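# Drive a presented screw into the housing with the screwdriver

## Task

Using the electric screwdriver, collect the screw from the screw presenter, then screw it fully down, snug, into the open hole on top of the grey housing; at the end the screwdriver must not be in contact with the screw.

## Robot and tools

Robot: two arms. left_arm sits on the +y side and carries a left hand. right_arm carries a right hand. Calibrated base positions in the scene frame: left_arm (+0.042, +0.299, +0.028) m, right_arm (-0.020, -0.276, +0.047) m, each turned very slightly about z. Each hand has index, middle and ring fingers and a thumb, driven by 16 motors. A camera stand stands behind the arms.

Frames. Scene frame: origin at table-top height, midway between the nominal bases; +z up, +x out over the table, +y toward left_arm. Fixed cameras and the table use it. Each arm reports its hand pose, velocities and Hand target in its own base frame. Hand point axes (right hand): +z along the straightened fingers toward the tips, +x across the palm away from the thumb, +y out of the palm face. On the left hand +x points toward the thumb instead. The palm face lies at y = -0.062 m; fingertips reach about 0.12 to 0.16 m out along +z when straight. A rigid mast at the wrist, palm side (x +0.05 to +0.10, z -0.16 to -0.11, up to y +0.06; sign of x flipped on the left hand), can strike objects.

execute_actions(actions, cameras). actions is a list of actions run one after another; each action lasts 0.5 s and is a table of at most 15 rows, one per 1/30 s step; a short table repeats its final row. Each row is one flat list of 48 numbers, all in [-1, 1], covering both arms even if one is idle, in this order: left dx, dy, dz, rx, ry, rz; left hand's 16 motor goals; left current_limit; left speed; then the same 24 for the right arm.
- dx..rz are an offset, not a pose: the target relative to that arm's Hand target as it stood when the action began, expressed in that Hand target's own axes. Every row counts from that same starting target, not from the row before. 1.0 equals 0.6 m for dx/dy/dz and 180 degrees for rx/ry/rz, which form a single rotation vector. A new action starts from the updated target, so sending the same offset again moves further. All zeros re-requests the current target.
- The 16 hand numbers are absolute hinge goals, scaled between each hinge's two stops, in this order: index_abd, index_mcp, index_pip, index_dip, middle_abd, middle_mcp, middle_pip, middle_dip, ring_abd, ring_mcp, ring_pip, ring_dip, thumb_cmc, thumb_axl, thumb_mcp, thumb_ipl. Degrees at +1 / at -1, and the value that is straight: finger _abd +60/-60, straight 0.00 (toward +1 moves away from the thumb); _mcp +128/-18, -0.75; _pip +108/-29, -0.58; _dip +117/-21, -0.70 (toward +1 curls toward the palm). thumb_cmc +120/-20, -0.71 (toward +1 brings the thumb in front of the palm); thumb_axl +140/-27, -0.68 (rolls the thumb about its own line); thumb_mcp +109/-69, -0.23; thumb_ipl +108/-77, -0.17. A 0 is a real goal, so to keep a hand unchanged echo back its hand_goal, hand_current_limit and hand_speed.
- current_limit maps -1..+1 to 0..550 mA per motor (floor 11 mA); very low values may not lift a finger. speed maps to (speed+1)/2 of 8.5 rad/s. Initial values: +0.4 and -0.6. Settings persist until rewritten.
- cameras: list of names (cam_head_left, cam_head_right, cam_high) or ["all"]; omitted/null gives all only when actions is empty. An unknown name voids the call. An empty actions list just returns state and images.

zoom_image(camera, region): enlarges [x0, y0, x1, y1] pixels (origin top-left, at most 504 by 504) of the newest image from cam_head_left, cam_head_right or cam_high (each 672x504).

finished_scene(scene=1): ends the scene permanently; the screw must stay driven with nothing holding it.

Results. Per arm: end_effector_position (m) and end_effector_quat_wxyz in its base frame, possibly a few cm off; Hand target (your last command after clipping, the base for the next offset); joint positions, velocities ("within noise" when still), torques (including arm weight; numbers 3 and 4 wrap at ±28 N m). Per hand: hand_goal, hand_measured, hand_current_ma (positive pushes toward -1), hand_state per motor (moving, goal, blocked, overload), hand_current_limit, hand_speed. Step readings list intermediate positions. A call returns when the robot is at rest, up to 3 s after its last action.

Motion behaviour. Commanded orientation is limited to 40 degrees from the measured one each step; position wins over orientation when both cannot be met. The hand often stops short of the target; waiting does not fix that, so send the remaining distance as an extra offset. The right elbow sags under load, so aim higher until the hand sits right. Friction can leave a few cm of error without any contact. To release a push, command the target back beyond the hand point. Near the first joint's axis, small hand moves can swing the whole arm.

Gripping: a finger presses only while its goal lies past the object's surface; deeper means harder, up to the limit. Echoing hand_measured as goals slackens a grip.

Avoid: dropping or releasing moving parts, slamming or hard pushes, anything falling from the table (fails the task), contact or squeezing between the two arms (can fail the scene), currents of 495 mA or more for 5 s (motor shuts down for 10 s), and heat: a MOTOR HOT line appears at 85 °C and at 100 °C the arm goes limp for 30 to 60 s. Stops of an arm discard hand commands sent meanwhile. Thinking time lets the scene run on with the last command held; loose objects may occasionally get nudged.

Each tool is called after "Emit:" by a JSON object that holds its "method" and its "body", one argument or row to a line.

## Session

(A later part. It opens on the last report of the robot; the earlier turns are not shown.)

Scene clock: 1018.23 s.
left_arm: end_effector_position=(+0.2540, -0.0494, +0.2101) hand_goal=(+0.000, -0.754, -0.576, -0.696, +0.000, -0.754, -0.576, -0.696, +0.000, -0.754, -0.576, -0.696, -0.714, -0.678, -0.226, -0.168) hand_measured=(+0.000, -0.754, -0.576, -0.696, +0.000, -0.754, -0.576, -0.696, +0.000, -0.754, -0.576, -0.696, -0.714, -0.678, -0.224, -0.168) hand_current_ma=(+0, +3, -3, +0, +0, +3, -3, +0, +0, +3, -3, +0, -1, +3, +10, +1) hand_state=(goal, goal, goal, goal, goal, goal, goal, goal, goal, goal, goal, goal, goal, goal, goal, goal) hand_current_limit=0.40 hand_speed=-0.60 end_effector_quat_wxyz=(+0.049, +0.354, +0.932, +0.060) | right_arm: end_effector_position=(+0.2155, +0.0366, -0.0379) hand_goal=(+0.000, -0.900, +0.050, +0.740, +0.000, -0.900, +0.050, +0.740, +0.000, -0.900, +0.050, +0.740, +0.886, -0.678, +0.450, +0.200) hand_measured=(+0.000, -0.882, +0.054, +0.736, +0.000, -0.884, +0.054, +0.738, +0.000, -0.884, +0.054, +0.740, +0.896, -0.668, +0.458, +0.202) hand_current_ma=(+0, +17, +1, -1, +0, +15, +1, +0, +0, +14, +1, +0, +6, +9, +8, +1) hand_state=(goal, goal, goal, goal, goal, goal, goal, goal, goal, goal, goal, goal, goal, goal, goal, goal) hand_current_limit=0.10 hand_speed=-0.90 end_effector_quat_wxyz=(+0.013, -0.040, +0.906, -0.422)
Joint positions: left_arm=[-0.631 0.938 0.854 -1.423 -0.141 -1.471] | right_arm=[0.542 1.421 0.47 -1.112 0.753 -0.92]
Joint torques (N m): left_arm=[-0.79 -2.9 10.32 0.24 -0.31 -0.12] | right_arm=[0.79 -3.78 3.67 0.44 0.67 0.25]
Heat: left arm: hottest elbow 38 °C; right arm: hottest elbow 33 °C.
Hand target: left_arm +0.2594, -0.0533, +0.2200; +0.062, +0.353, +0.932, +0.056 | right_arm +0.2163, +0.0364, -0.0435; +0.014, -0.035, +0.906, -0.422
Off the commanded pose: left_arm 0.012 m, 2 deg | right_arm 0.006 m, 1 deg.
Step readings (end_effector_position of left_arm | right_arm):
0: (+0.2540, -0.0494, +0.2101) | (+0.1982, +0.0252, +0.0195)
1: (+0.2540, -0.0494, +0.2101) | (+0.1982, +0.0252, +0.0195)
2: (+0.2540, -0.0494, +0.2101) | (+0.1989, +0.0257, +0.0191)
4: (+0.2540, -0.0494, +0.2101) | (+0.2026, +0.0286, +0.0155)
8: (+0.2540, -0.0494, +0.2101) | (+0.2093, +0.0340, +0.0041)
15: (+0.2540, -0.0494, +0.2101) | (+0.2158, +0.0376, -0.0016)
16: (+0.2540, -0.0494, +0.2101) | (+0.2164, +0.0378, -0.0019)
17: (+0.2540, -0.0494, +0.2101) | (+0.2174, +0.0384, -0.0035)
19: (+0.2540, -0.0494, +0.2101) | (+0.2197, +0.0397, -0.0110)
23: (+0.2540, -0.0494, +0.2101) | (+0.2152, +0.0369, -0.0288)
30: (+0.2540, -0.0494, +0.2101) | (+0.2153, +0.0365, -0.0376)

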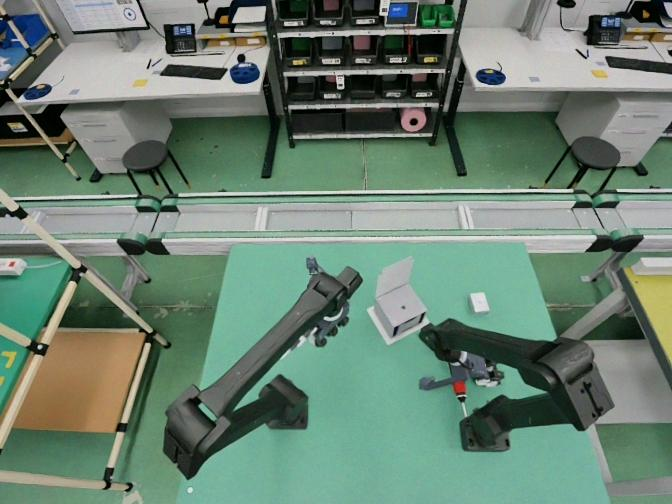

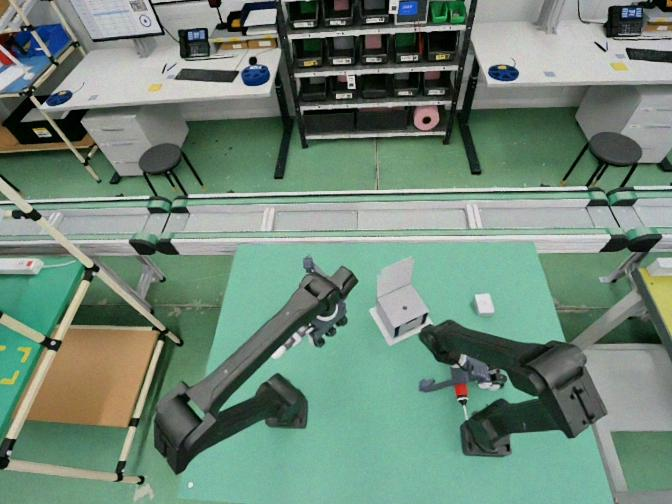

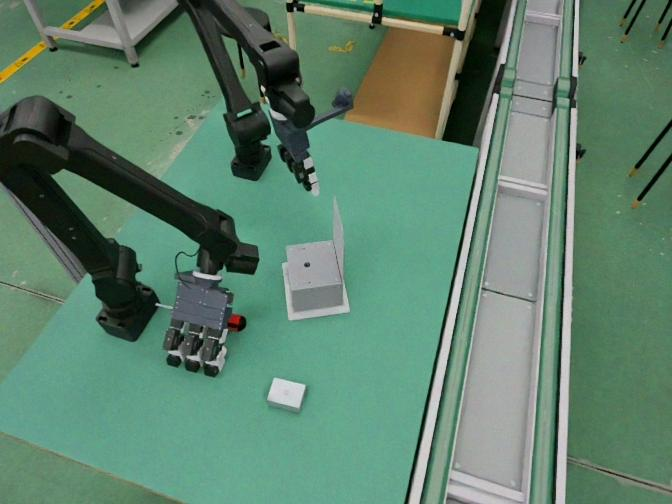

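Emit:
{"method": "execute_actions", "body": {
  "actions": [
    [[0,0,0,0,0,0,0,-0.754,-0.576,-0.696,0,-0.754,-0.576,-0.696,0,-0.754,-0.576,-0.696,-0.714,-0.678,-0.226,-0.168,0.4,-0.6,0,-0.0894,-0.075,0,0,0,0,-0.9,0.05,0.74,0,-0.9,0.05,0.74,0,-0.9,0.05,0.74,0.886,-0.678,0.45,0.2,0.1,-0.9]],
    [[0,0,0,0,0,0,0,-0.754,-0.576,-0.696,0,-0.754,-0.576,-0.696,0,-0.754,-0.576,-0.696,-0.714,-0.678,-0.226,-0.168,0.4,-0.6,0.0178,0.0508,-0.0697,0,-0.0106,-0.0089,0,-0.973,-0.08,0.812,0,-0.973,-0.08,0.812,0,-0.973,-0.08,0.812,0.886,-0.678,0.124,0.243,0.1,-0.5]]
  ],
  "cameras": ["all"]
}}

Emit:
{"method": "zoom_image", "body": {
  "camera": "cam_high",
  "region": [130, 240, 270, 360]
}}

Emit:
{"method": "zoom_image", "body": {
  "camera": "cam_head_left",
  "region": [410, 330, 510, 430]
}}

Emit:
{"method": "zoom_image", "body": {
  "camera": "cam_head_right",
  "region": [410, 330, 510, 430]
}}

Scene clock: 1062.03 s.
left_arm: end_effector_position=(+0.2540, -0.0494, +0.2101) hand_goal=(+0.000, -0.754, -0.576, -0.696, +0.000, -0.754, -0.576, -0.696, +0.000, -0.754, -0.576, -0.696, -0.714, -0.678, -0.226, -0.168) hand_measured=(+0.000, -0.754, -0.576, -0.696, +0.000, -0.754, -0.576, -0.696, +0.000, -0.754, -0.576, -0.696, -0.714, -0.678, -0.224, -0.168) hand_current_ma=(+0, +3, -3, +0, +0, +3, -3, +0, +0, +3, -3, +0, -1, +3, +10, +1) hand_state=(goal, goal, goal, goal, goal, goal, goal, goal, goal, goal, goal, goal, goal, goal, goal, goal) hand_current_limit=0.40 hand_speed=-0.60 end_effector_quat_wxyz=(+0.049, +0.354, +0.932, +0.060) | right_arm: end_effector_position=(+0.1924, +0.0747, +0.0234) hand_goal=(+0.000, -0.974, -0.080, +0.812, +0.000, -0.974, -0.080, +0.812, +0.000, -0.974, -0.080, +0.812, +0.886, -0.678, +0.124, +0.242) hand_measured=(+0.000, -0.956, -0.076, +0.808, +0.000, -0.956, -0.076, +0.808, +0.000, -0.956, -0.076, +0.808, +0.886, -0.678, +0.126, +0.240) hand_current_ma=(+0, +17, +2, -1, +0, +16, +2, -1, +0, +16, +2, -1, +0, +0, +1, -1) hand_state=(goal, goal, goal, goal, goal, goal, goal, goal, goal, goal, goal, goal, goal, goal, goal, goal) hand_current_limit=0.10 hand_speed=-0.50 end_effector_quat_wxyz=(+0.014, -0.058, +0.904, -0.424)
Joint positions: left_arm=[-0.631 0.938 0.854 -1.423 -0.141 -1.471] | right_arm=[0.744 1.286 0.562 -1.474 0.66 -0.733]
Joint torques (N m): left_arm=[-0.44 -2.55 10.5 0.25 -0.31 -0.15] | right_arm=[1.55 -4.07 7.53 -1.65 0.53 0.25]
Heat: left arm: hottest elbow 38 °C; right arm: hottest elbow 30 °C.
Hand target: left_arm +0.2594, -0.0533, +0.2200; +0.062, +0.353, +0.932, +0.056 | right_arm +0.2021, +0.0870, +0.0302; +0.023, -0.055, +0.905, -0.421
Off the commanded pose: left_arm 0.012 m, 2 deg | right_arm 0.017 m, 1 deg.
Step readings (end_effector_position of left_arm | right_arm):
0: (+0.2540, -0.0494, +0.2101) | (+0.2155, +0.0366, -0.0379)
1: (+0.2540, -0.0494, +0.2101) | (+0.2155, +0.0365, -0.0378)
2: (+0.2540, -0.0494, +0.2101) | (+0.2142, +0.0356, -0.0369)
4: (+0.2540, -0.0494, +0.2101) | (+0.2090, +0.0324, -0.0292)
8: (+0.2540, -0.0494, +0.2101) | (+0.2044, +0.0292, -0.0058)
15: (+0.2540, -0.0494, +0.2101) | (+0.2063, +0.0303, +0.0140)
16: (+0.2540, -0.0494, +0.2101) | (+0.2053, +0.0304, +0.0142)
17: (+0.2540, -0.0494, +0.2101) | (+0.2031, +0.0323, +0.0144)
19: (+0.2540, -0.0494, +0.2101) | (+0.1960, +0.0418, +0.0159)
23: (+0.2540, -0.0494, +0.2101) | (+0.1891, +0.0663, +0.0191)
30: (+0.2540, -0.0494, +0.2101) | (+0.1920, +0.0758, +0.0229)

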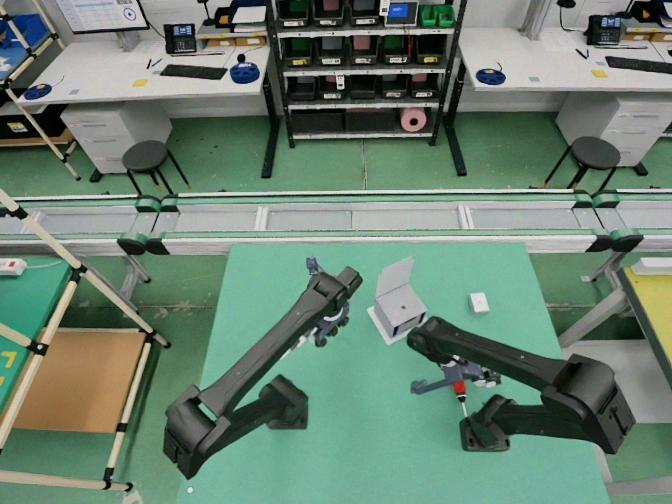

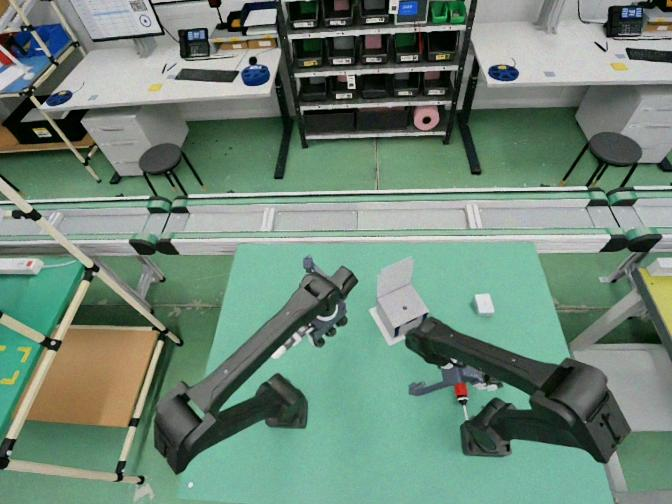

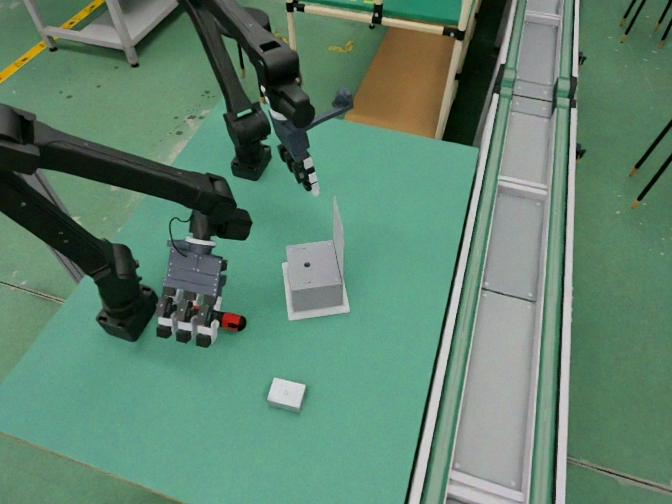

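Scaled by 3.600 from the camera's 672x504 image, which has a finer 960x720 frame.

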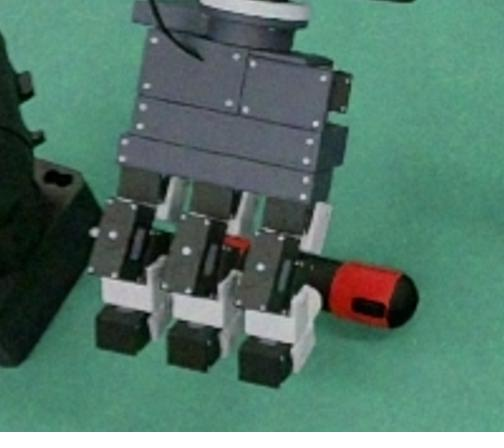

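Scaled by 5.040 from the camera's 672x504 image, which has a finer 960x720 frame.

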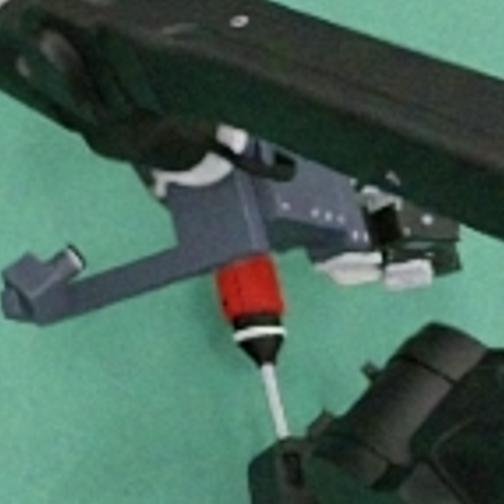

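Scaled by 5.040 from the camera's 672x504 image, which has a finer 960x720 frame.

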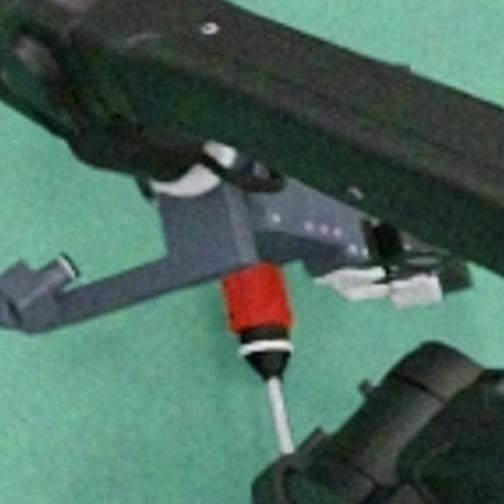

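Emit:
{"method": "execute_actions", "body": {
  "actions": [
    [[0,0,0,0,0,0,0,-0.754,-0.576,-0.696,0,-0.754,-0.576,-0.696,0,-0.754,-0.576,-0.696,-0.714,-0.678,-0.226,-0.168,0.4,-0.6,-0.001,0.052,0.0415,0,0,0,0,-0.973,-0.08,0.812,0,-0.973,-0.08,0.812,0,-0.973,-0.08,0.812,0.886,-0.678,0.124,0.243,0.1,-0.5]],
    [[0,0,0,0,0,0,0,-0.754,-0.576,-0.696,0,-0.754,-0.576,-0.696,0,-0.754,-0.576,-0.696,-0.714,-0.678,-0.226,-0.168,0.4,-0.6,0,0.0472,0.0397,0,0,0,0,-0.973,-0.08,0.812,0,-0.973,-0.08,0.812,0,-0.973,-0.08,0.812,0.886,-0.678,0.124,0.243,0,-0.5]]
  ],
  "cameras": ["all"]
}}

Emit:
{"method": "zoom_image", "body": {
  "camera": "cam_high",
  "region": [130, 240, 270, 360]
}}

Emit:
{"method": "zoom_image", "body": {
  "camera": "cam_head_left",
  "region": [410, 330, 510, 430]
}}

Scene clock: 1075.13 s.
left_arm: end_effector_position=(+0.2540, -0.0494, +0.2101) hand_goal=(+0.000, -0.754, -0.576, -0.696, +0.000, -0.754, -0.576, -0.696, +0.000, -0.754, -0.576, -0.696, -0.714, -0.678, -0.226, -0.168) hand_measured=(+0.000, -0.754, -0.576, -0.696, +0.000, -0.754, -0.576, -0.696, +0.000, -0.754, -0.576, -0.696, -0.714, -0.678, -0.224, -0.168) hand_current_ma=(+0, +3, -3, +0, +0, +3, -3, +0, +0, +3, -3, +0, -1, +3, +10, +1) hand_state=(goal, goal, goal, goal, goal, goal, goal, goal, goal, goal, goal, goal, goal, goal, goal, goal) hand_current_limit=0.40 hand_speed=-0.60 end_effector_quat_wxyz=(+0.049, +0.354, +0.932, +0.060) | right_arm: end_effector_position=(+0.2017, +0.0846, -0.0402) hand_goal=(+0.000, -0.974, -0.080, +0.812, +0.000, -0.974, -0.080, +0.812, +0.000, -0.974, -0.080, +0.812, +0.886, -0.678, +0.124, +0.242) hand_measured=(+0.000, -0.966, -0.074, +0.820, +0.000, -0.964, -0.074, +0.818, +0.000, -0.962, -0.074, +0.818, +0.886, -0.678, +0.126, +0.240) hand_current_ma=(+0, +4, +3, +4, +0, +6, +2, +3, +0, +8, +2, +3, +0, +0, +1, -1) hand_state=(goal, goal, goal, goal, goal, goal, goal, goal, goal, goal, goal, goal, goal, goal, goal, goal) hand_current_limit=0.00 hand_speed=-0.50 end_effector_quat_wxyz=(+0.017, -0.056, +0.904, -0.424)
Joint positions: left_arm=[-0.631 0.938 0.854 -1.423 -0.141 -1.471] | right_arm=[0.75 1.507 0.531 -1.221 0.659 -0.724]
Joint torques (N m): left_arm=[-0.62 -2.43 10.39 0.2 -0.32 -0.11] | right_arm=[1.08 -5.54 3.37 0.29 0.51 0.23]
Heat: left arm: hottest elbow 38 °C; right arm: hottest elbow 31 °C.
Hand target: left_arm +0.2594, -0.0533, +0.2200; +0.062, +0.353, +0.932, +0.056 | right_arm +0.2025, +0.0882, -0.0467; +0.023, -0.054, +0.905, -0.421
Off the commanded pose: left_arm 0.012 m, 2 deg | right_arm 0.007 m, 1 deg.
Step readings (end_effector_position of left_arm | right_arm):
0: (+0.2540, -0.0494, +0.2101) | (+0.1925, +0.0747, +0.0234)
1: (+0.2540, -0.0494, +0.2101) | (+0.1925, +0.0747, +0.0233)
2: (+0.2540, -0.0494, +0.2101) | (+0.1927, +0.0751, +0.0225)
4: (+0.2540, -0.0494, +0.2101) | (+0.1959, +0.0785, +0.0166)
8: (+0.2540, -0.0494, +0.2101) | (+0.2003, +0.0835, +0.0020)
15: (+0.2540, -0.0494, +0.2101) | (+0.2037, +0.0866, -0.0049)
16: (+0.2540, -0.0494, +0.2101) | (+0.2041, +0.0870, -0.0052)
17: (+0.2540, -0.0494, +0.2101) | (+0.2049, +0.0877, -0.0067)
19: (+0.2540, -0.0494, +0.2101) | (+0.2066, +0.0893, -0.0144)
23: (+0.2540, -0.0494, +0.2101) | (+0.2030, +0.0861, -0.0323)
30: (+0.2540, -0.0494, +0.2101) | (+0.2017, +0.0845, -0.0401)

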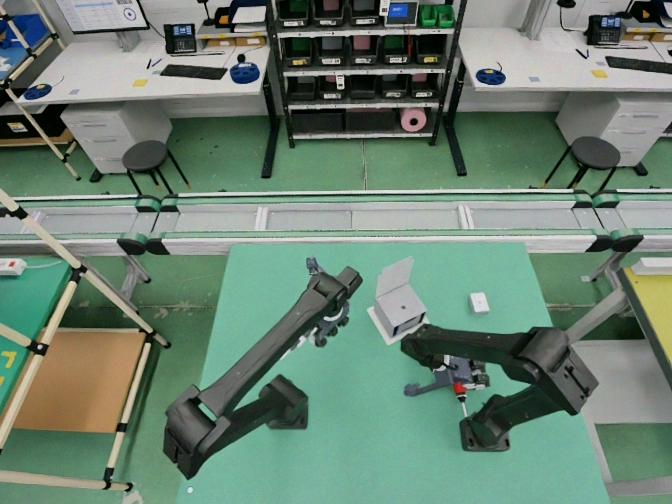

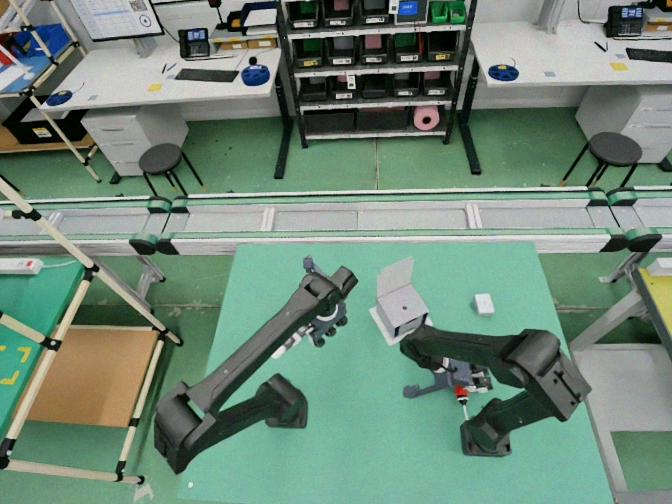

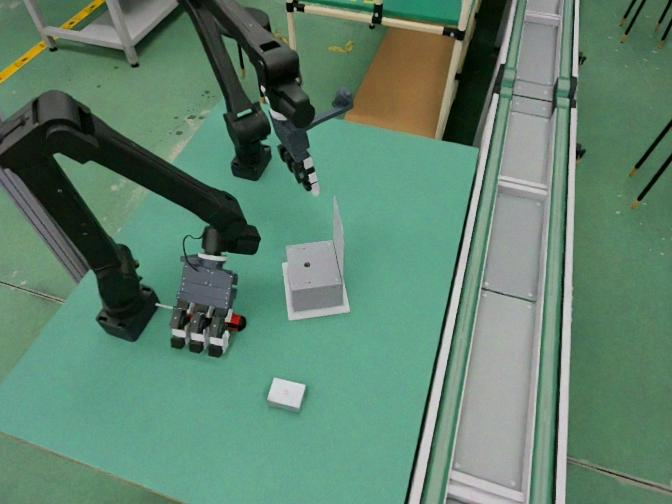

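Scaled by 3.600 from the camera's 672x504 image, which has a finer 960x720 frame.

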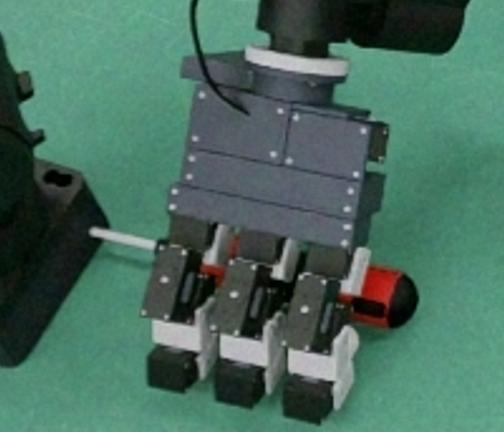

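Scaled by 5.040 from the camera's 672x504 image, which has a finer 960x720 frame.

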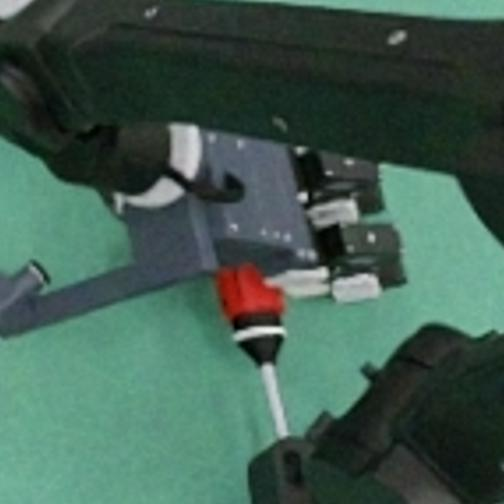

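Emit:
{"method": "execute_actions", "body": {
  "actions": [
    [[0,0,0,0,0,0,0,-0.754,-0.576,-0.696,0,-0.754,-0.576,-0.696,0,-0.754,-0.576,-0.696,-0.714,-0.678,-0.226,-0.168,0.4,-0.6,0,-0.0187,0.0171,0,0,0,0,-0.973,-0.08,0.812,0,-0.973,-0.08,0.812,0,-0.973,-0.08,0.812,0.886,-0.678,0.124,0.243,0.1,-0.5]],
    [[0,0,0,0,0,0,0,-0.754,-0.576,-0.696,0,-0.754,-0.576,-0.696,0,-0.754,-0.576,-0.696,-0.714,-0.678,-0.226,-0.168,0.4,-0.6,0,-0.0161,0.0192,0,0,0,0,-0.973,-0.08,0.812,0,-0.973,-0.08,0.812,0,-0.973,-0.08,0.812,0.886,-0.678,0.124,0.243,0.1,-0.5]]
  ],
  "cameras": ["all"]
}}

Emit:
{"method": "zoom_image", "body": {
  "camera": "cam_high",
  "region": [130, 260, 270, 380]
}}

Emit:
{"method": "zoom_image", "body": {
  "camera": "cam_head_left",
  "region": [410, 330, 510, 430]
}}

Scene clock: 1083.67 s.
left_arm: end_effector_position=(+0.2540, -0.0494, +0.2101) hand_goal=(+0.000, -0.754, -0.576, -0.696, +0.000, -0.754, -0.576, -0.696, +0.000, -0.754, -0.576, -0.696, -0.714, -0.678, -0.226, -0.168) hand_measured=(+0.000, -0.754, -0.576, -0.696, +0.000, -0.754, -0.576, -0.696, +0.000, -0.754, -0.576, -0.696, -0.714, -0.678, -0.224, -0.168) hand_current_ma=(+0, +3, -3, +0, +0, +3, -3, +0, +0, +3, -3, +0, -1, +3, +10, +1) hand_state=(goal, goal, goal, goal, goal, goal, goal, goal, goal, goal, goal, goal, goal, goal, goal, goal) hand_current_limit=0.40 hand_speed=-0.60 end_effector_quat_wxyz=(+0.049, +0.354, +0.932, +0.060) | right_arm: end_effector_position=(+0.2083, +0.0683, -0.0403) hand_goal=(+0.000, -0.974, -0.080, +0.812, +0.000, -0.974, -0.080, +0.812, +0.000, -0.974, -0.080, +0.812, +0.886, -0.678, +0.124, +0.242) hand_measured=(+0.002, -0.964, -0.074, +0.820, +0.002, -0.956, -0.056, +0.830, +0.002, -0.948, -0.044, +0.842, +0.886, -0.676, +0.122, +0.240) hand_current_ma=(+0, +6, +3, +4, +0, +18, +23, +15, +0, +31, +47, +35, +0, +0, -1, -1) hand_state=(goal, goal, goal, goal, goal, goal, blocked, goal, goal, blocked, blocked, blocked, goal, goal, goal, goal) hand_current_limit=0.10 hand_speed=-0.50 end_effector_quat_wxyz=(+0.028, -0.061, +0.906, -0.419)
Joint positions: left_arm=[-0.631 0.938 0.854 -1.423 -0.141 -1.471] | right_arm=[0.682 1.46 0.493 -1.153 0.708 -0.815]
Joint torques (N m): left_arm=[-0.44 -2.49 10.48 0.23 -0.32 -0.12] | right_arm=[-1.49 -6.36 2.63 -0.06 1.08 -0.02]
Heat: left arm: hottest elbow 38 °C; right arm: hottest elbow 30 °C.
Hand target: left_arm +0.2594, -0.0533, +0.2200; +0.062, +0.353, +0.932, +0.056 | right_arm +0.2059, +0.0582, -0.0448; +0.023, -0.055, +0.905, -0.421
Off the commanded pose: left_arm 0.012 m, 2 deg | right_arm 0.011 m, 1 deg.
Step readings (end_effector_position of left_arm | right_arm):
0: (+0.2540, -0.0494, +0.2101) | (+0.2017, +0.0846, -0.0402)
1: (+0.2540, -0.0494, +0.2101) | (+0.2017, +0.0846, -0.0402)
2: (+0.2540, -0.0494, +0.2101) | (+0.2018, +0.0843, -0.0404)
4: (+0.2540, -0.0494, +0.2101) | (+0.2021, +0.0839, -0.0408)
8: (+0.2540, -0.0494, +0.2101) | (+0.2024, +0.0824, -0.0404)
15: (+0.2540, -0.0494, +0.2101) | (+0.2023, +0.0819, -0.0404)
16: (+0.2540, -0.0494, +0.2101) | (+0.2023, +0.0817, -0.0404)
17: (+0.2540, -0.0494, +0.2101) | (+0.2027, +0.0811, -0.0405)
19: (+0.2540, -0.0494, +0.2101) | (+0.2046, +0.0785, -0.0401)
23: (+0.2540, -0.0494, +0.2101) | (+0.2083, +0.0705, -0.0399)
30: (+0.2540, -0.0494, +0.2101) | (+0.2084, +0.0686, -0.0402)

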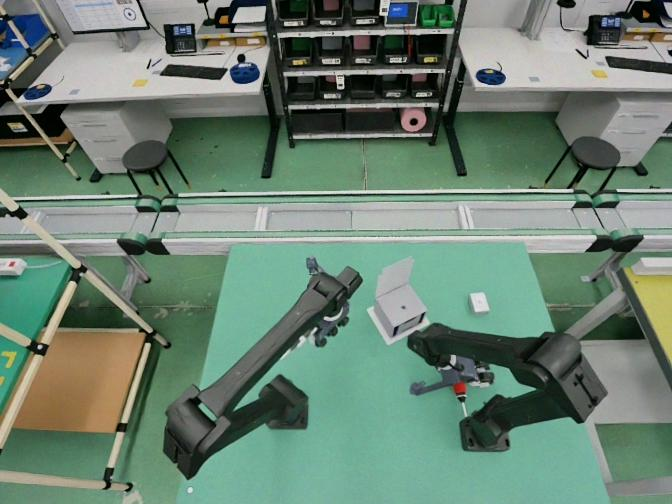

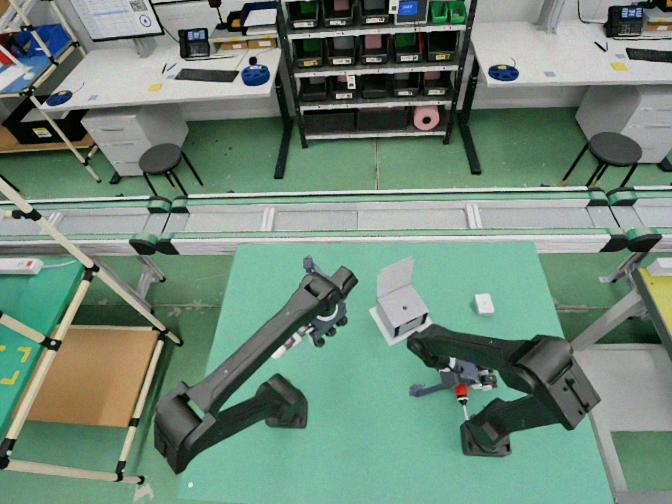

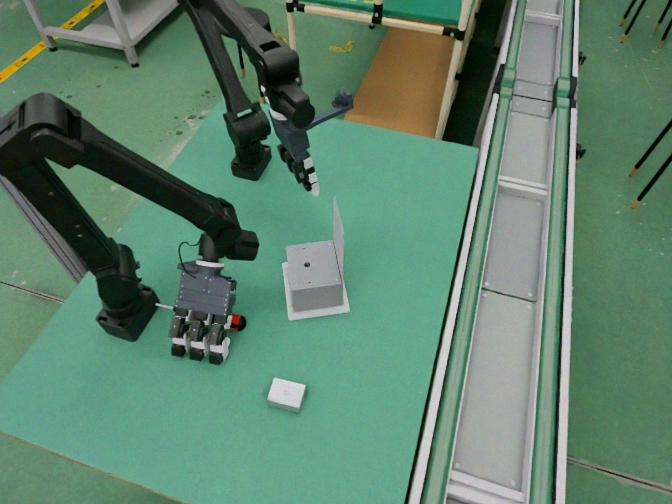

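Scaled by 3.600 from the camera's 672x504 image, which has a finer 960x720 frame.

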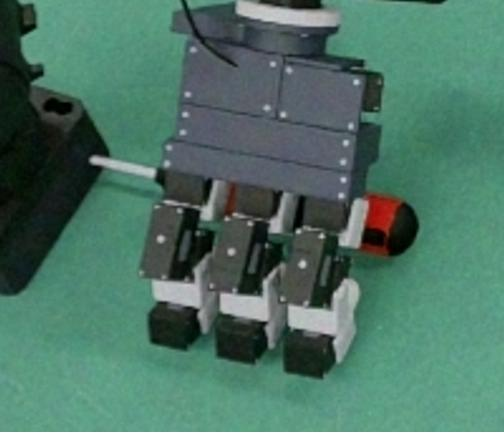

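Scaled by 5.040 from the camera's 672x504 image, which has a finer 960x720 frame.

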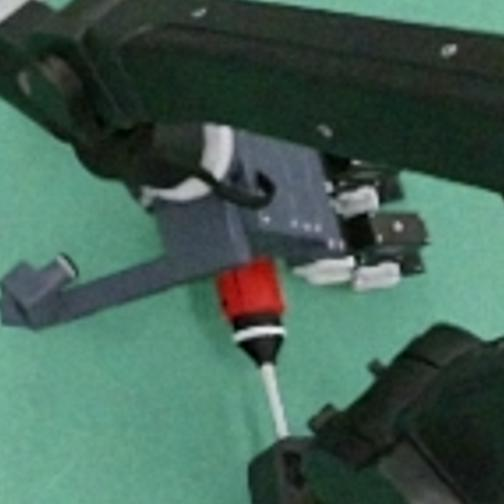

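Emit:
{"method": "execute_actions", "body": {
  "actions": [
    [[0,0,0,0,0,0,0,-0.754,-0.576,-0.696,0,-0.754,-0.576,-0.696,0,-0.754,-0.576,-0.696,-0.714,-0.678,-0.226,-0.168,0.4,-0.6,0,-0.024,0.0162,0,0,0,0,-0.973,-0.08,0.812,0,-0.973,-0.08,0.812,0,-0.973,-0.08,0.812,0.886,-0.678,0.124,0.243,0.1,-0.5]],
    [[0,0,0,0,0,0,0,-0.754,-0.576,-0.696,0,-0.754,-0.576,-0.696,0,-0.754,-0.576,-0.696,-0.714,-0.678,-0.226,-0.168,0.4,-0.6,0,-0.0161,0.0192,0,0,0,0,-0.973,-0.08,0.812,0,-0.973,-0.08,0.812,0,-0.973,-0.08,0.812,0.886,-0.678,0.124,0.243,0.1,-0.5]]
  ],
  "cameras": ["all"]
}}

Emit:
{"method": "zoom_image", "body": {
  "camera": "cam_high",
  "region": [130, 260, 270, 380]
}}

Emit:
{"method": "zoom_image", "body": {
  "camera": "cam_head_left",
  "region": [410, 330, 510, 430]
}}

Scene clock: 1089.03 s.
left_arm: end_effector_position=(+0.2540, -0.0494, +0.2101) hand_goal=(+0.000, -0.754, -0.576, -0.696, +0.000, -0.754, -0.576, -0.696, +0.000, -0.754, -0.576, -0.696, -0.714, -0.678, -0.226, -0.168) hand_measured=(+0.000, -0.754, -0.576, -0.696, +0.000, -0.754, -0.576, -0.696, +0.000, -0.754, -0.576, -0.696, -0.714, -0.678, -0.224, -0.168) hand_current_ma=(+0, +3, -3, +0, +0, +3, -3, +0, +0, +3, -3, +0, -1, +3, +10, +1) hand_state=(goal, goal, goal, goal, goal, goal, goal, goal, goal, goal, goal, goal, goal, goal, goal, goal) hand_current_limit=0.40 hand_speed=-0.60 end_effector_quat_wxyz=(+0.049, +0.354, +0.932, +0.060) | right_arm: end_effector_position=(+0.2114, +0.0311, -0.0394) hand_goal=(+0.000, -0.974, -0.080, +0.812, +0.000, -0.974, -0.080, +0.812, +0.000, -0.974, -0.080, +0.812, +0.886, -0.678, +0.124, +0.242) hand_measured=(+0.002, -0.964, -0.076, +0.814, +0.002, -0.956, -0.076, +0.814, +0.002, -0.952, -0.068, +0.820, +0.882, -0.680, +0.122, +0.240) hand_current_ma=(+0, +7, +1, +1, +0, +16, +2, +1, +0, +23, +8, +5, -1, -1, -1, -1) hand_state=(goal, goal, goal, goal, goal, goal, goal, goal, goal, blocked, goal, goal, goal, goal, goal, goal) hand_current_limit=0.10 hand_speed=-0.50 end_effector_quat_wxyz=(+0.025, -0.057, +0.904, -0.422)
Joint positions: left_arm=[-0.631 0.938 0.854 -1.423 -0.141 -1.471] | right_arm=[0.537 1.388 0.434 -1.066 0.778 -0.972]
Joint torques (N m): left_arm=[-0.85 -2.55 10.41 0.2 -0.32 -0.13] | right_arm=[-1.26 -6.77 3.44 -0.28 0.9 -0.05]
Heat: left arm: hottest elbow 38 °C; right arm: hottest elbow 30 °C.
Hand target: left_arm +0.2594, -0.0533, +0.2200; +0.062, +0.353, +0.932, +0.056 | right_arm +0.2096, +0.0266, -0.0401; +0.023, -0.055, +0.905, -0.421
Off the commanded pose: left_arm 0.012 m, 2 deg | right_arm 0.005 m, 0 deg.
Step readings (end_effector_position of left_arm | right_arm):
0: (+0.2540, -0.0494, +0.2101) | (+0.2083, +0.0682, -0.0404)
1: (+0.2540, -0.0494, +0.2101) | (+0.2083, +0.0681, -0.0403)
2: (+0.2540, -0.0494, +0.2101) | (+0.2088, +0.0671, -0.0402)
4: (+0.2540, -0.0494, +0.2101) | (+0.2105, +0.0610, -0.0399)
8: (+0.2540, -0.0494, +0.2101) | (+0.2115, +0.0503, -0.0385)
15: (+0.2540, -0.0494, +0.2101) | (+0.2101, +0.0459, -0.0390)
16: (+0.2540, -0.0494, +0.2101) | (+0.2101, +0.0458, -0.0391)
17: (+0.2540, -0.0494, +0.2101) | (+0.2104, +0.0450, -0.0392)
19: (+0.2540, -0.0494, +0.2101) | (+0.2116, +0.0407, -0.0391)
23: (+0.2540, -0.0494, +0.2101) | (+0.2123, +0.0326, -0.0386)
30: (+0.2540, -0.0494, +0.2101) | (+0.2117, +0.0310, -0.0392)

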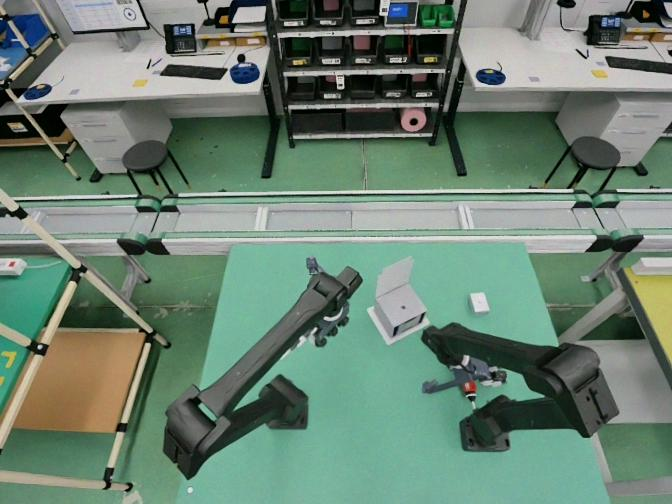

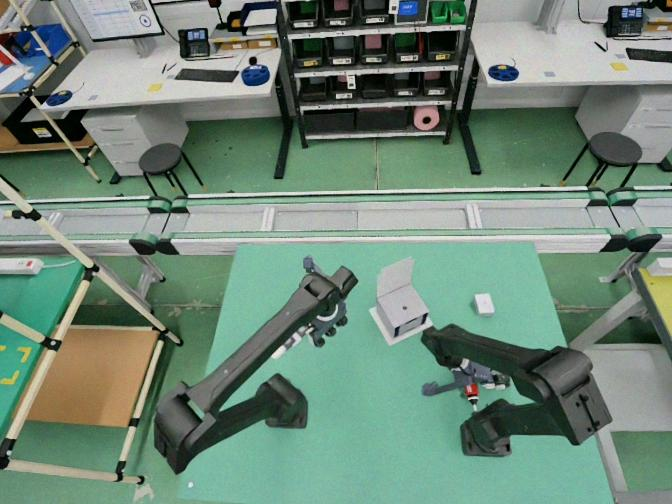

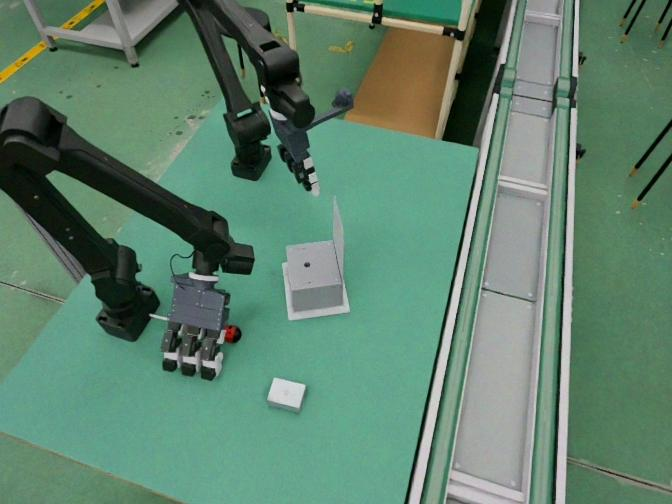

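Scaled by 3.600 from the camera's 672x504 image, which has a finer 960x720 frame.

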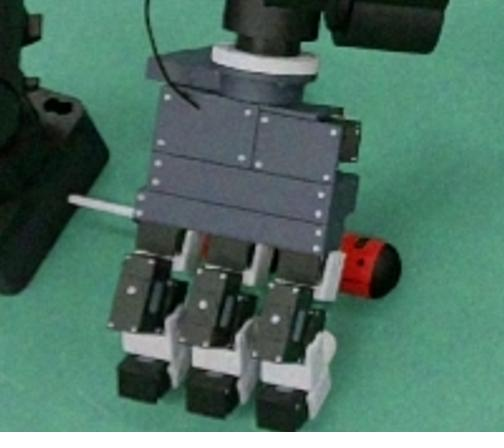

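Scaled by 5.040 from the camera's 672x504 image, which has a finer 960x720 frame.

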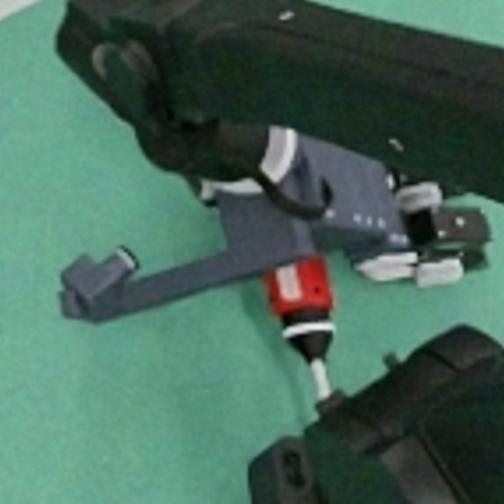

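Emit:
{"method": "execute_actions", "body": {
  "actions": [
    [[0,0,0,0,0,0,0,-0.754,-0.576,-0.696,0,-0.754,-0.576,-0.696,0,-0.754,-0.576,-0.696,-0.714,-0.678,-0.226,-0.168,0.4,-0.6,0.0083,0.0295,-0.0274,0,0,0,0,-0.973,-0.08,0.812,0,-0.973,-0.08,0.812,0,-0.973,-0.08,0.812,0.886,-0.678,0.124,0.243,0.1,-0.5]]
  ],
  "cameras": ["all"]
}}

Emit:
{"method": "zoom_image", "body": {
  "camera": "cam_high",
  "region": [130, 260, 270, 380]
}}

Emit:
{"method": "zoom_image", "body": {
  "camera": "cam_head_left",
  "region": [410, 330, 510, 430]
}}

Scene clock: 1105.80 s.
left_arm: end_effector_position=(+0.2540, -0.0494, +0.2101) hand_goal=(+0.000, -0.754, -0.576, -0.696, +0.000, -0.754, -0.576, -0.696, +0.000, -0.754, -0.576, -0.696, -0.714, -0.678, -0.226, -0.168) hand_measured=(+0.000, -0.754, -0.576, -0.696, +0.000, -0.754, -0.576, -0.696, +0.000, -0.754, -0.576, -0.696, -0.714, -0.678, -0.224, -0.168) hand_current_ma=(+0, +3, -3, +0, +0, +3, -3, +0, +0, +3, -3, +0, -1, +3, +10, +1) hand_state=(goal, goal, goal, goal, goal, goal, goal, goal, goal, goal, goal, goal, goal, goal, goal, goal) hand_current_limit=0.40 hand_speed=-0.60 end_effector_quat_wxyz=(+0.049, +0.354, +0.932, +0.060) | right_arm: end_effector_position=(+0.2021, +0.0423, -0.0410) hand_goal=(+0.000, -0.974, -0.080, +0.812, +0.000, -0.974, -0.080, +0.812, +0.000, -0.974, -0.080, +0.812, +0.886, -0.678, +0.124, +0.242) hand_measured=(+0.002, -0.966, -0.078, +0.814, +0.002, -0.974, -0.080, +0.814, -0.004, -0.988, -0.080, +0.820, +0.884, -0.680, +0.130, +0.246) hand_current_ma=(+0, +5, +1, +1, +0, +0, +0, +1, -1, -10, +0, +5, -1, +0, +3, +2) hand_state=(goal, goal, goal, goal, goal, goal, goal, goal, goal, goal, goal, goal, goal, goal, goal, goal) hand_current_limit=0.10 hand_speed=-0.50 end_effector_quat_wxyz=(+0.028, -0.054, +0.903, -0.425)
Joint positions: left_arm=[-0.631 0.938 0.854 -1.423 -0.141 -1.471] | right_arm=[0.614 1.41 0.436 -1.113 0.749 -0.869]
Joint torques (N m): left_arm=[-0.44 -2.37 10.44 0.29 -0.31 -0.15] | right_arm=[1.73 -4.31 4.98 -0.99 -0.29 0.19]
Heat: left arm: hottest elbow 38 °C; right arm: hottest elbow 29 °C.
Hand target: left_arm +0.2594, -0.0533, +0.2200; +0.062, +0.353, +0.932, +0.056 | right_arm +0.2018, +0.0499, -0.0430; +0.023, -0.055, +0.905, -0.421
Off the commanded pose: left_arm 0.012 m, 2 deg | right_arm 0.008 m, 1 deg.
Step readings (end_effector_position of left_arm | right_arm):
0: (+0.2540, -0.0494, +0.2101) | (+0.2114, +0.0311, -0.0395)
1: (+0.2540, -0.0494, +0.2101) | (+0.2114, +0.0312, -0.0395)
2: (+0.2540, -0.0494, +0.2101) | (+0.2110, +0.0317, -0.0397)
4: (+0.2540, -0.0494, +0.2101) | (+0.2097, +0.0346, -0.0398)
8: (+0.2540, -0.0494, +0.2101) | (+0.2029, +0.0410, -0.0408)
15: (+0.2540, -0.0494, +0.2101) | (+0.2016, +0.0422, -0.0411)

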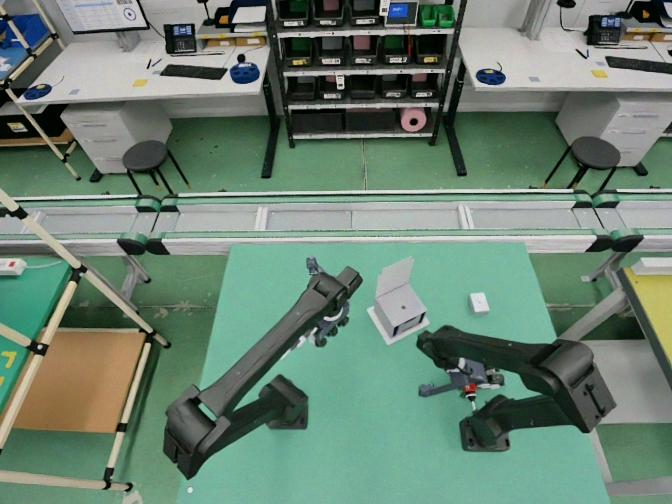

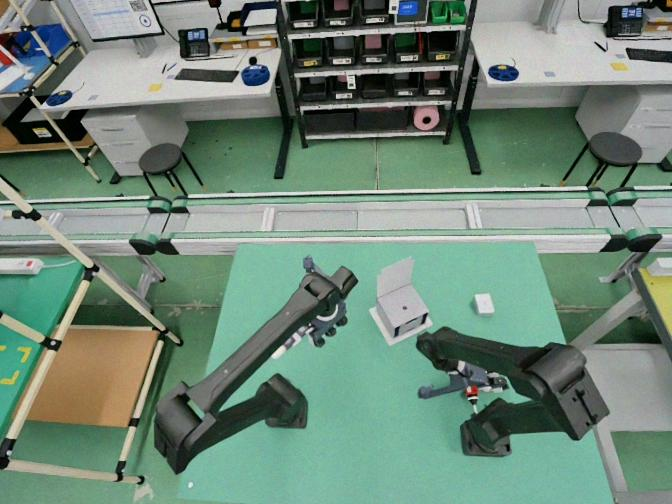

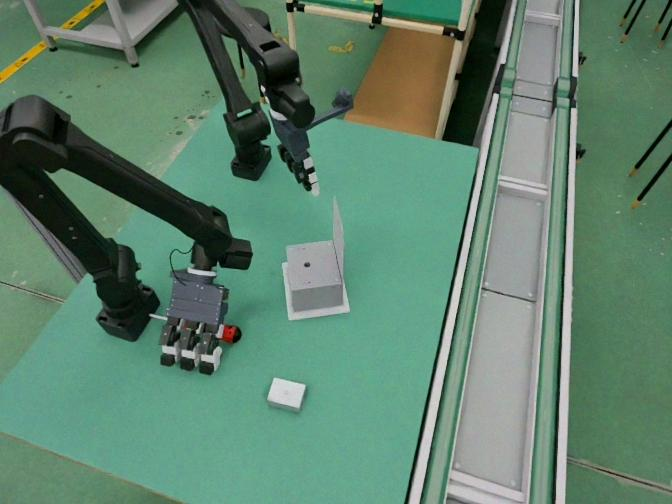

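Scaled by 3.600 from the camera's 672x504 image, which has a finer 960x720 frame.

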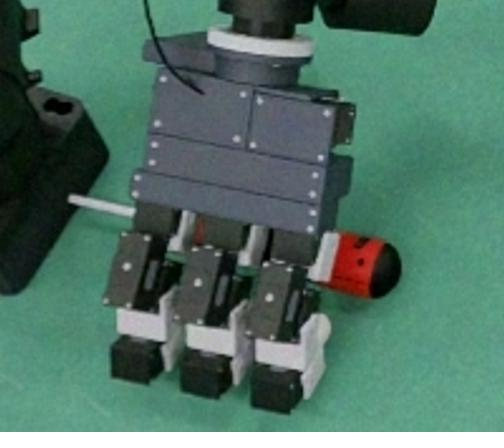

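Scaled by 5.040 from the camera's 672x504 image, which has a finer 960x720 frame.

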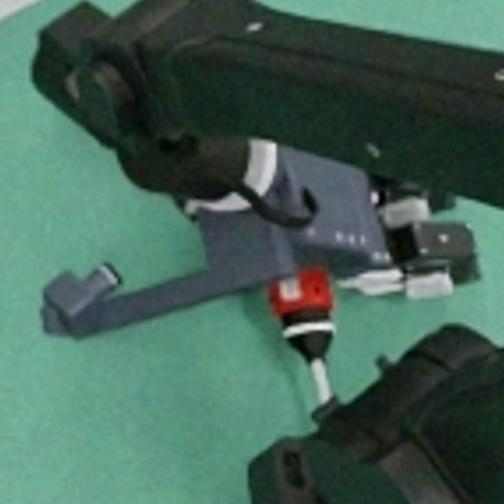

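Emit:
{"method": "execute_actions", "body": {
  "actions": [
    [[0,0,0,0,0,0,0,-0.754,-0.576,-0.696,0,-0.754,-0.576,-0.696,0,-0.754,-0.576,-0.696,-0.714,-0.678,-0.226,-0.168,0.4,-0.6,-0.0133,0,0,0,0,0,0,-0.877,0.095,0.725,0,-0.877,0.095,0.725,0,-0.836,0.109,0.725,0.886,-0.678,0.2,0.2,0.1,-0.85]],
    [[0,0,0,0,0,0,0,-0.754,-0.576,-0.696,0,-0.754,-0.576,-0.696,0,-0.754,-0.576,-0.696,-0.714,-0.678,-0.226,-0.168,0.4,-0.6,0,0,0,0,0,0,0,-0.877,0.095,0.725,0,-0.877,0.095,0.725,0,-0.836,0.109,0.725,0.886,-0.678,0.38,0.157,0.5,-0.85]],
    [[0,0,0,0,0,0,0,-0.754,-0.576,-0.696,0,-0.754,-0.576,-0.696,0,-0.754,-0.576,-0.696,-0.714,-0.678,-0.226,-0.168,0.4,-0.6,0,0,0,0,0,0,0,-0.877,0.095,0.725,0,-0.877,0.095,0.725,0,-0.836,0.109,0.725,0.886,-0.678,0.5,0.157,0.7,-0.85]]
  ],
  "cameras": ["all"]
}}

Emit:
{"method": "zoom_image", "body": {
  "camera": "cam_high",
  "region": [130, 260, 270, 380]
}}

Emit:
{"method": "zoom_image", "body": {
  "camera": "cam_head_left",
  "region": [410, 330, 510, 430]
}}

Scene clock: 1115.83 s.
left_arm: end_effector_position=(+0.2540, -0.0494, +0.2101) hand_goal=(+0.000, -0.754, -0.576, -0.696, +0.000, -0.754, -0.576, -0.696, +0.000, -0.754, -0.576, -0.696, -0.714, -0.678, -0.226, -0.168) hand_measured=(+0.000, -0.754, -0.576, -0.696, +0.000, -0.754, -0.576, -0.696, +0.000, -0.754, -0.576, -0.696, -0.714, -0.678, -0.224, -0.168) hand_current_ma=(+0, +3, -3, +0, +0, +3, -3, +0, +0, +3, -3, +0, -1, +3, +10, +1) hand_state=(goal, goal, goal, goal, goal, goal, goal, goal, goal, goal, goal, goal, goal, goal, goal, goal) hand_current_limit=0.40 hand_speed=-0.60 end_effector_quat_wxyz=(+0.049, +0.354, +0.932, +0.060) | right_arm: end_effector_position=(+0.2024, +0.0417, -0.0415) hand_goal=(+0.000, -0.878, +0.094, +0.724, +0.000, -0.878, +0.094, +0.724, +0.000, -0.836, +0.108, +0.724, +0.886, -0.678, +0.500, +0.156) hand_measured=(+0.002, -0.890, +0.090, +0.734, +0.002, -0.894, +0.090, +0.734, -0.002, -0.858, +0.104, +0.738, +0.884, -0.680, +0.312, +0.138) hand_current_ma=(+0, -10, -1, +6, +0, -14, -2, +7, +0, -23, -1, +11, +0, +0, -468, -26) hand_state=(goal, goal, goal, goal, goal, goal, goal, goal, goal, blocked, goal, goal, goal, goal, blocked, goal) hand_current_limit=0.70 hand_speed=-0.85 end_effector_quat_wxyz=(+0.023, -0.057, +0.900, -0.431)
Joint positions: left_arm=[-0.631 0.938 0.854 -1.423 -0.141 -1.471] | right_arm=[0.614 1.426 0.445 -1.122 0.753 -0.869]
Joint torques (N m): left_arm=[-0.5 -2.55 10.52 0.2 -0.3 -0.12] | right_arm=[0.26 -3.6 5.3 -0.44 -0.09 0.07]
Heat: left arm: hottest elbow 38 °C; right arm: hottest elbow 29 °C.
Hand target: left_arm +0.2594, -0.0533, +0.2200; +0.062, +0.353, +0.932, +0.056 | right_arm +0.2098, +0.0508, -0.0430; +0.023, -0.055, +0.905, -0.421
Off the commanded pose: left_arm 0.012 m, 2 deg | right_arm 0.012 m, 1 deg.
Step readings (end_effector_position of left_arm | right_arm):
0: (+0.2540, -0.0494, +0.2101) | (+0.2021, +0.0423, -0.0410)
1: (+0.2540, -0.0494, +0.2101) | (+0.2021, +0.0423, -0.0410)
2: (+0.2540, -0.0494, +0.2101) | (+0.2024, +0.0423, -0.0408)
4: (+0.2540, -0.0494, +0.2101) | (+0.2029, +0.0419, -0.0402)
8: (+0.2540, -0.0494, +0.2101) | (+0.2033, +0.0405, -0.0403)
15: (+0.2540, -0.0494, +0.2101) | (+0.2020, +0.0405, -0.0415)
16: (+0.2540, -0.0494, +0.2101) | (+0.2020, +0.0405, -0.0415)
17: (+0.2540, -0.0494, +0.2101) | (+0.2019, +0.0405, -0.0416)
19: (+0.2540, -0.0494, +0.2101) | (+0.2021, +0.0409, -0.0416)
23: (+0.2540, -0.0494, +0.2101) | (+0.2024, +0.0418, -0.0415)
30: (+0.2540, -0.0494, +0.2101) | (+0.2024, +0.0417, -0.0415)
31: (+0.2540, -0.0494, +0.2101) | (+0.2024, +0.0417, -0.0415)
32: (+0.2540, -0.0494, +0.2101) | (+0.2024, +0.0417, -0.0415)
34: (+0.2540, -0.0494, +0.2101) | (+0.2024, +0.0417, -0.0415)
38: (+0.2540, -0.0494, +0.2101) | (+0.2024, +0.0417, -0.0415)
45: (+0.2540, -0.0494, +0.2101) | (+0.2024, +0.0417, -0.0415)

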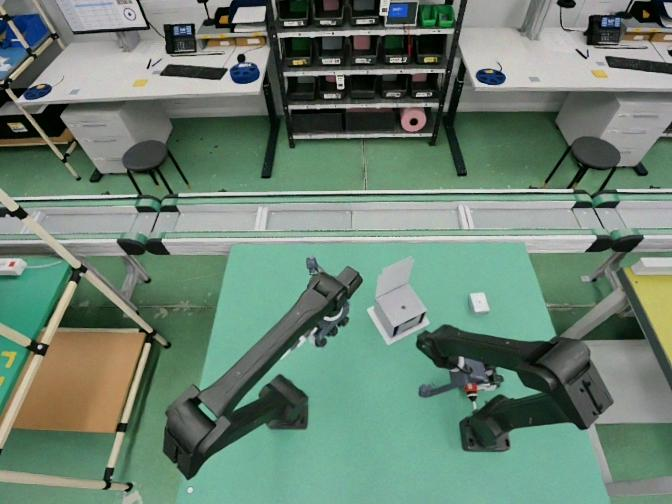

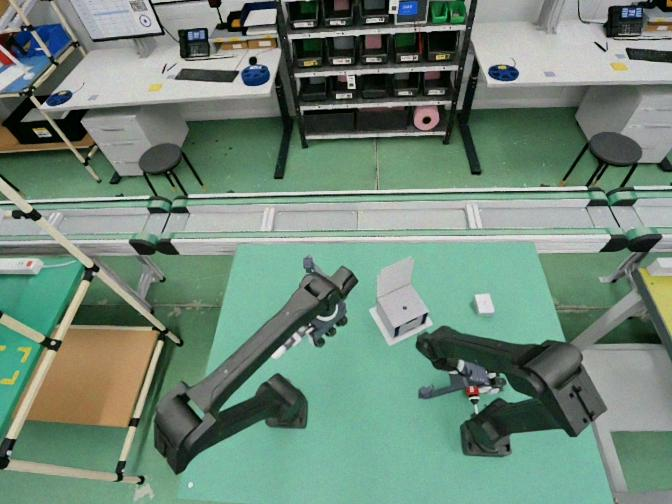

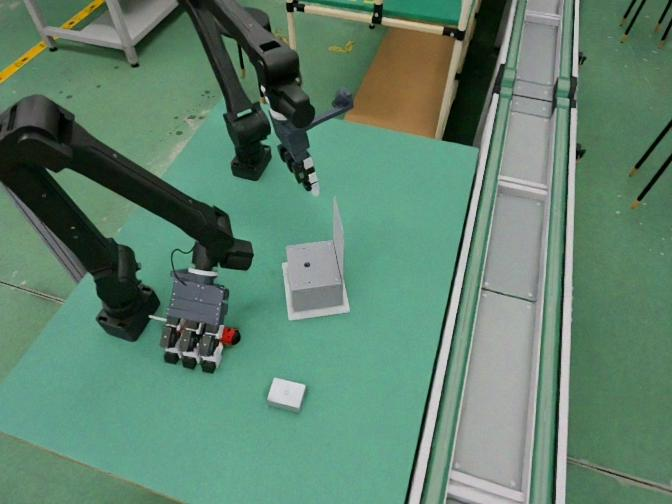

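Scaled by 3.600 from the camera's 672x504 image, which has a finer 960x720 frame.

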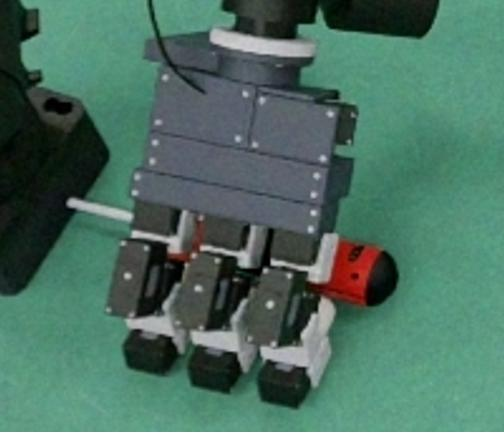

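Scaled by 5.040 from the camera's 672x504 image, which has a finer 960x720 frame.

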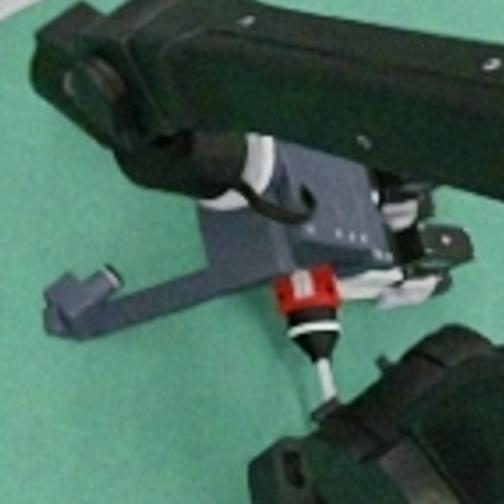

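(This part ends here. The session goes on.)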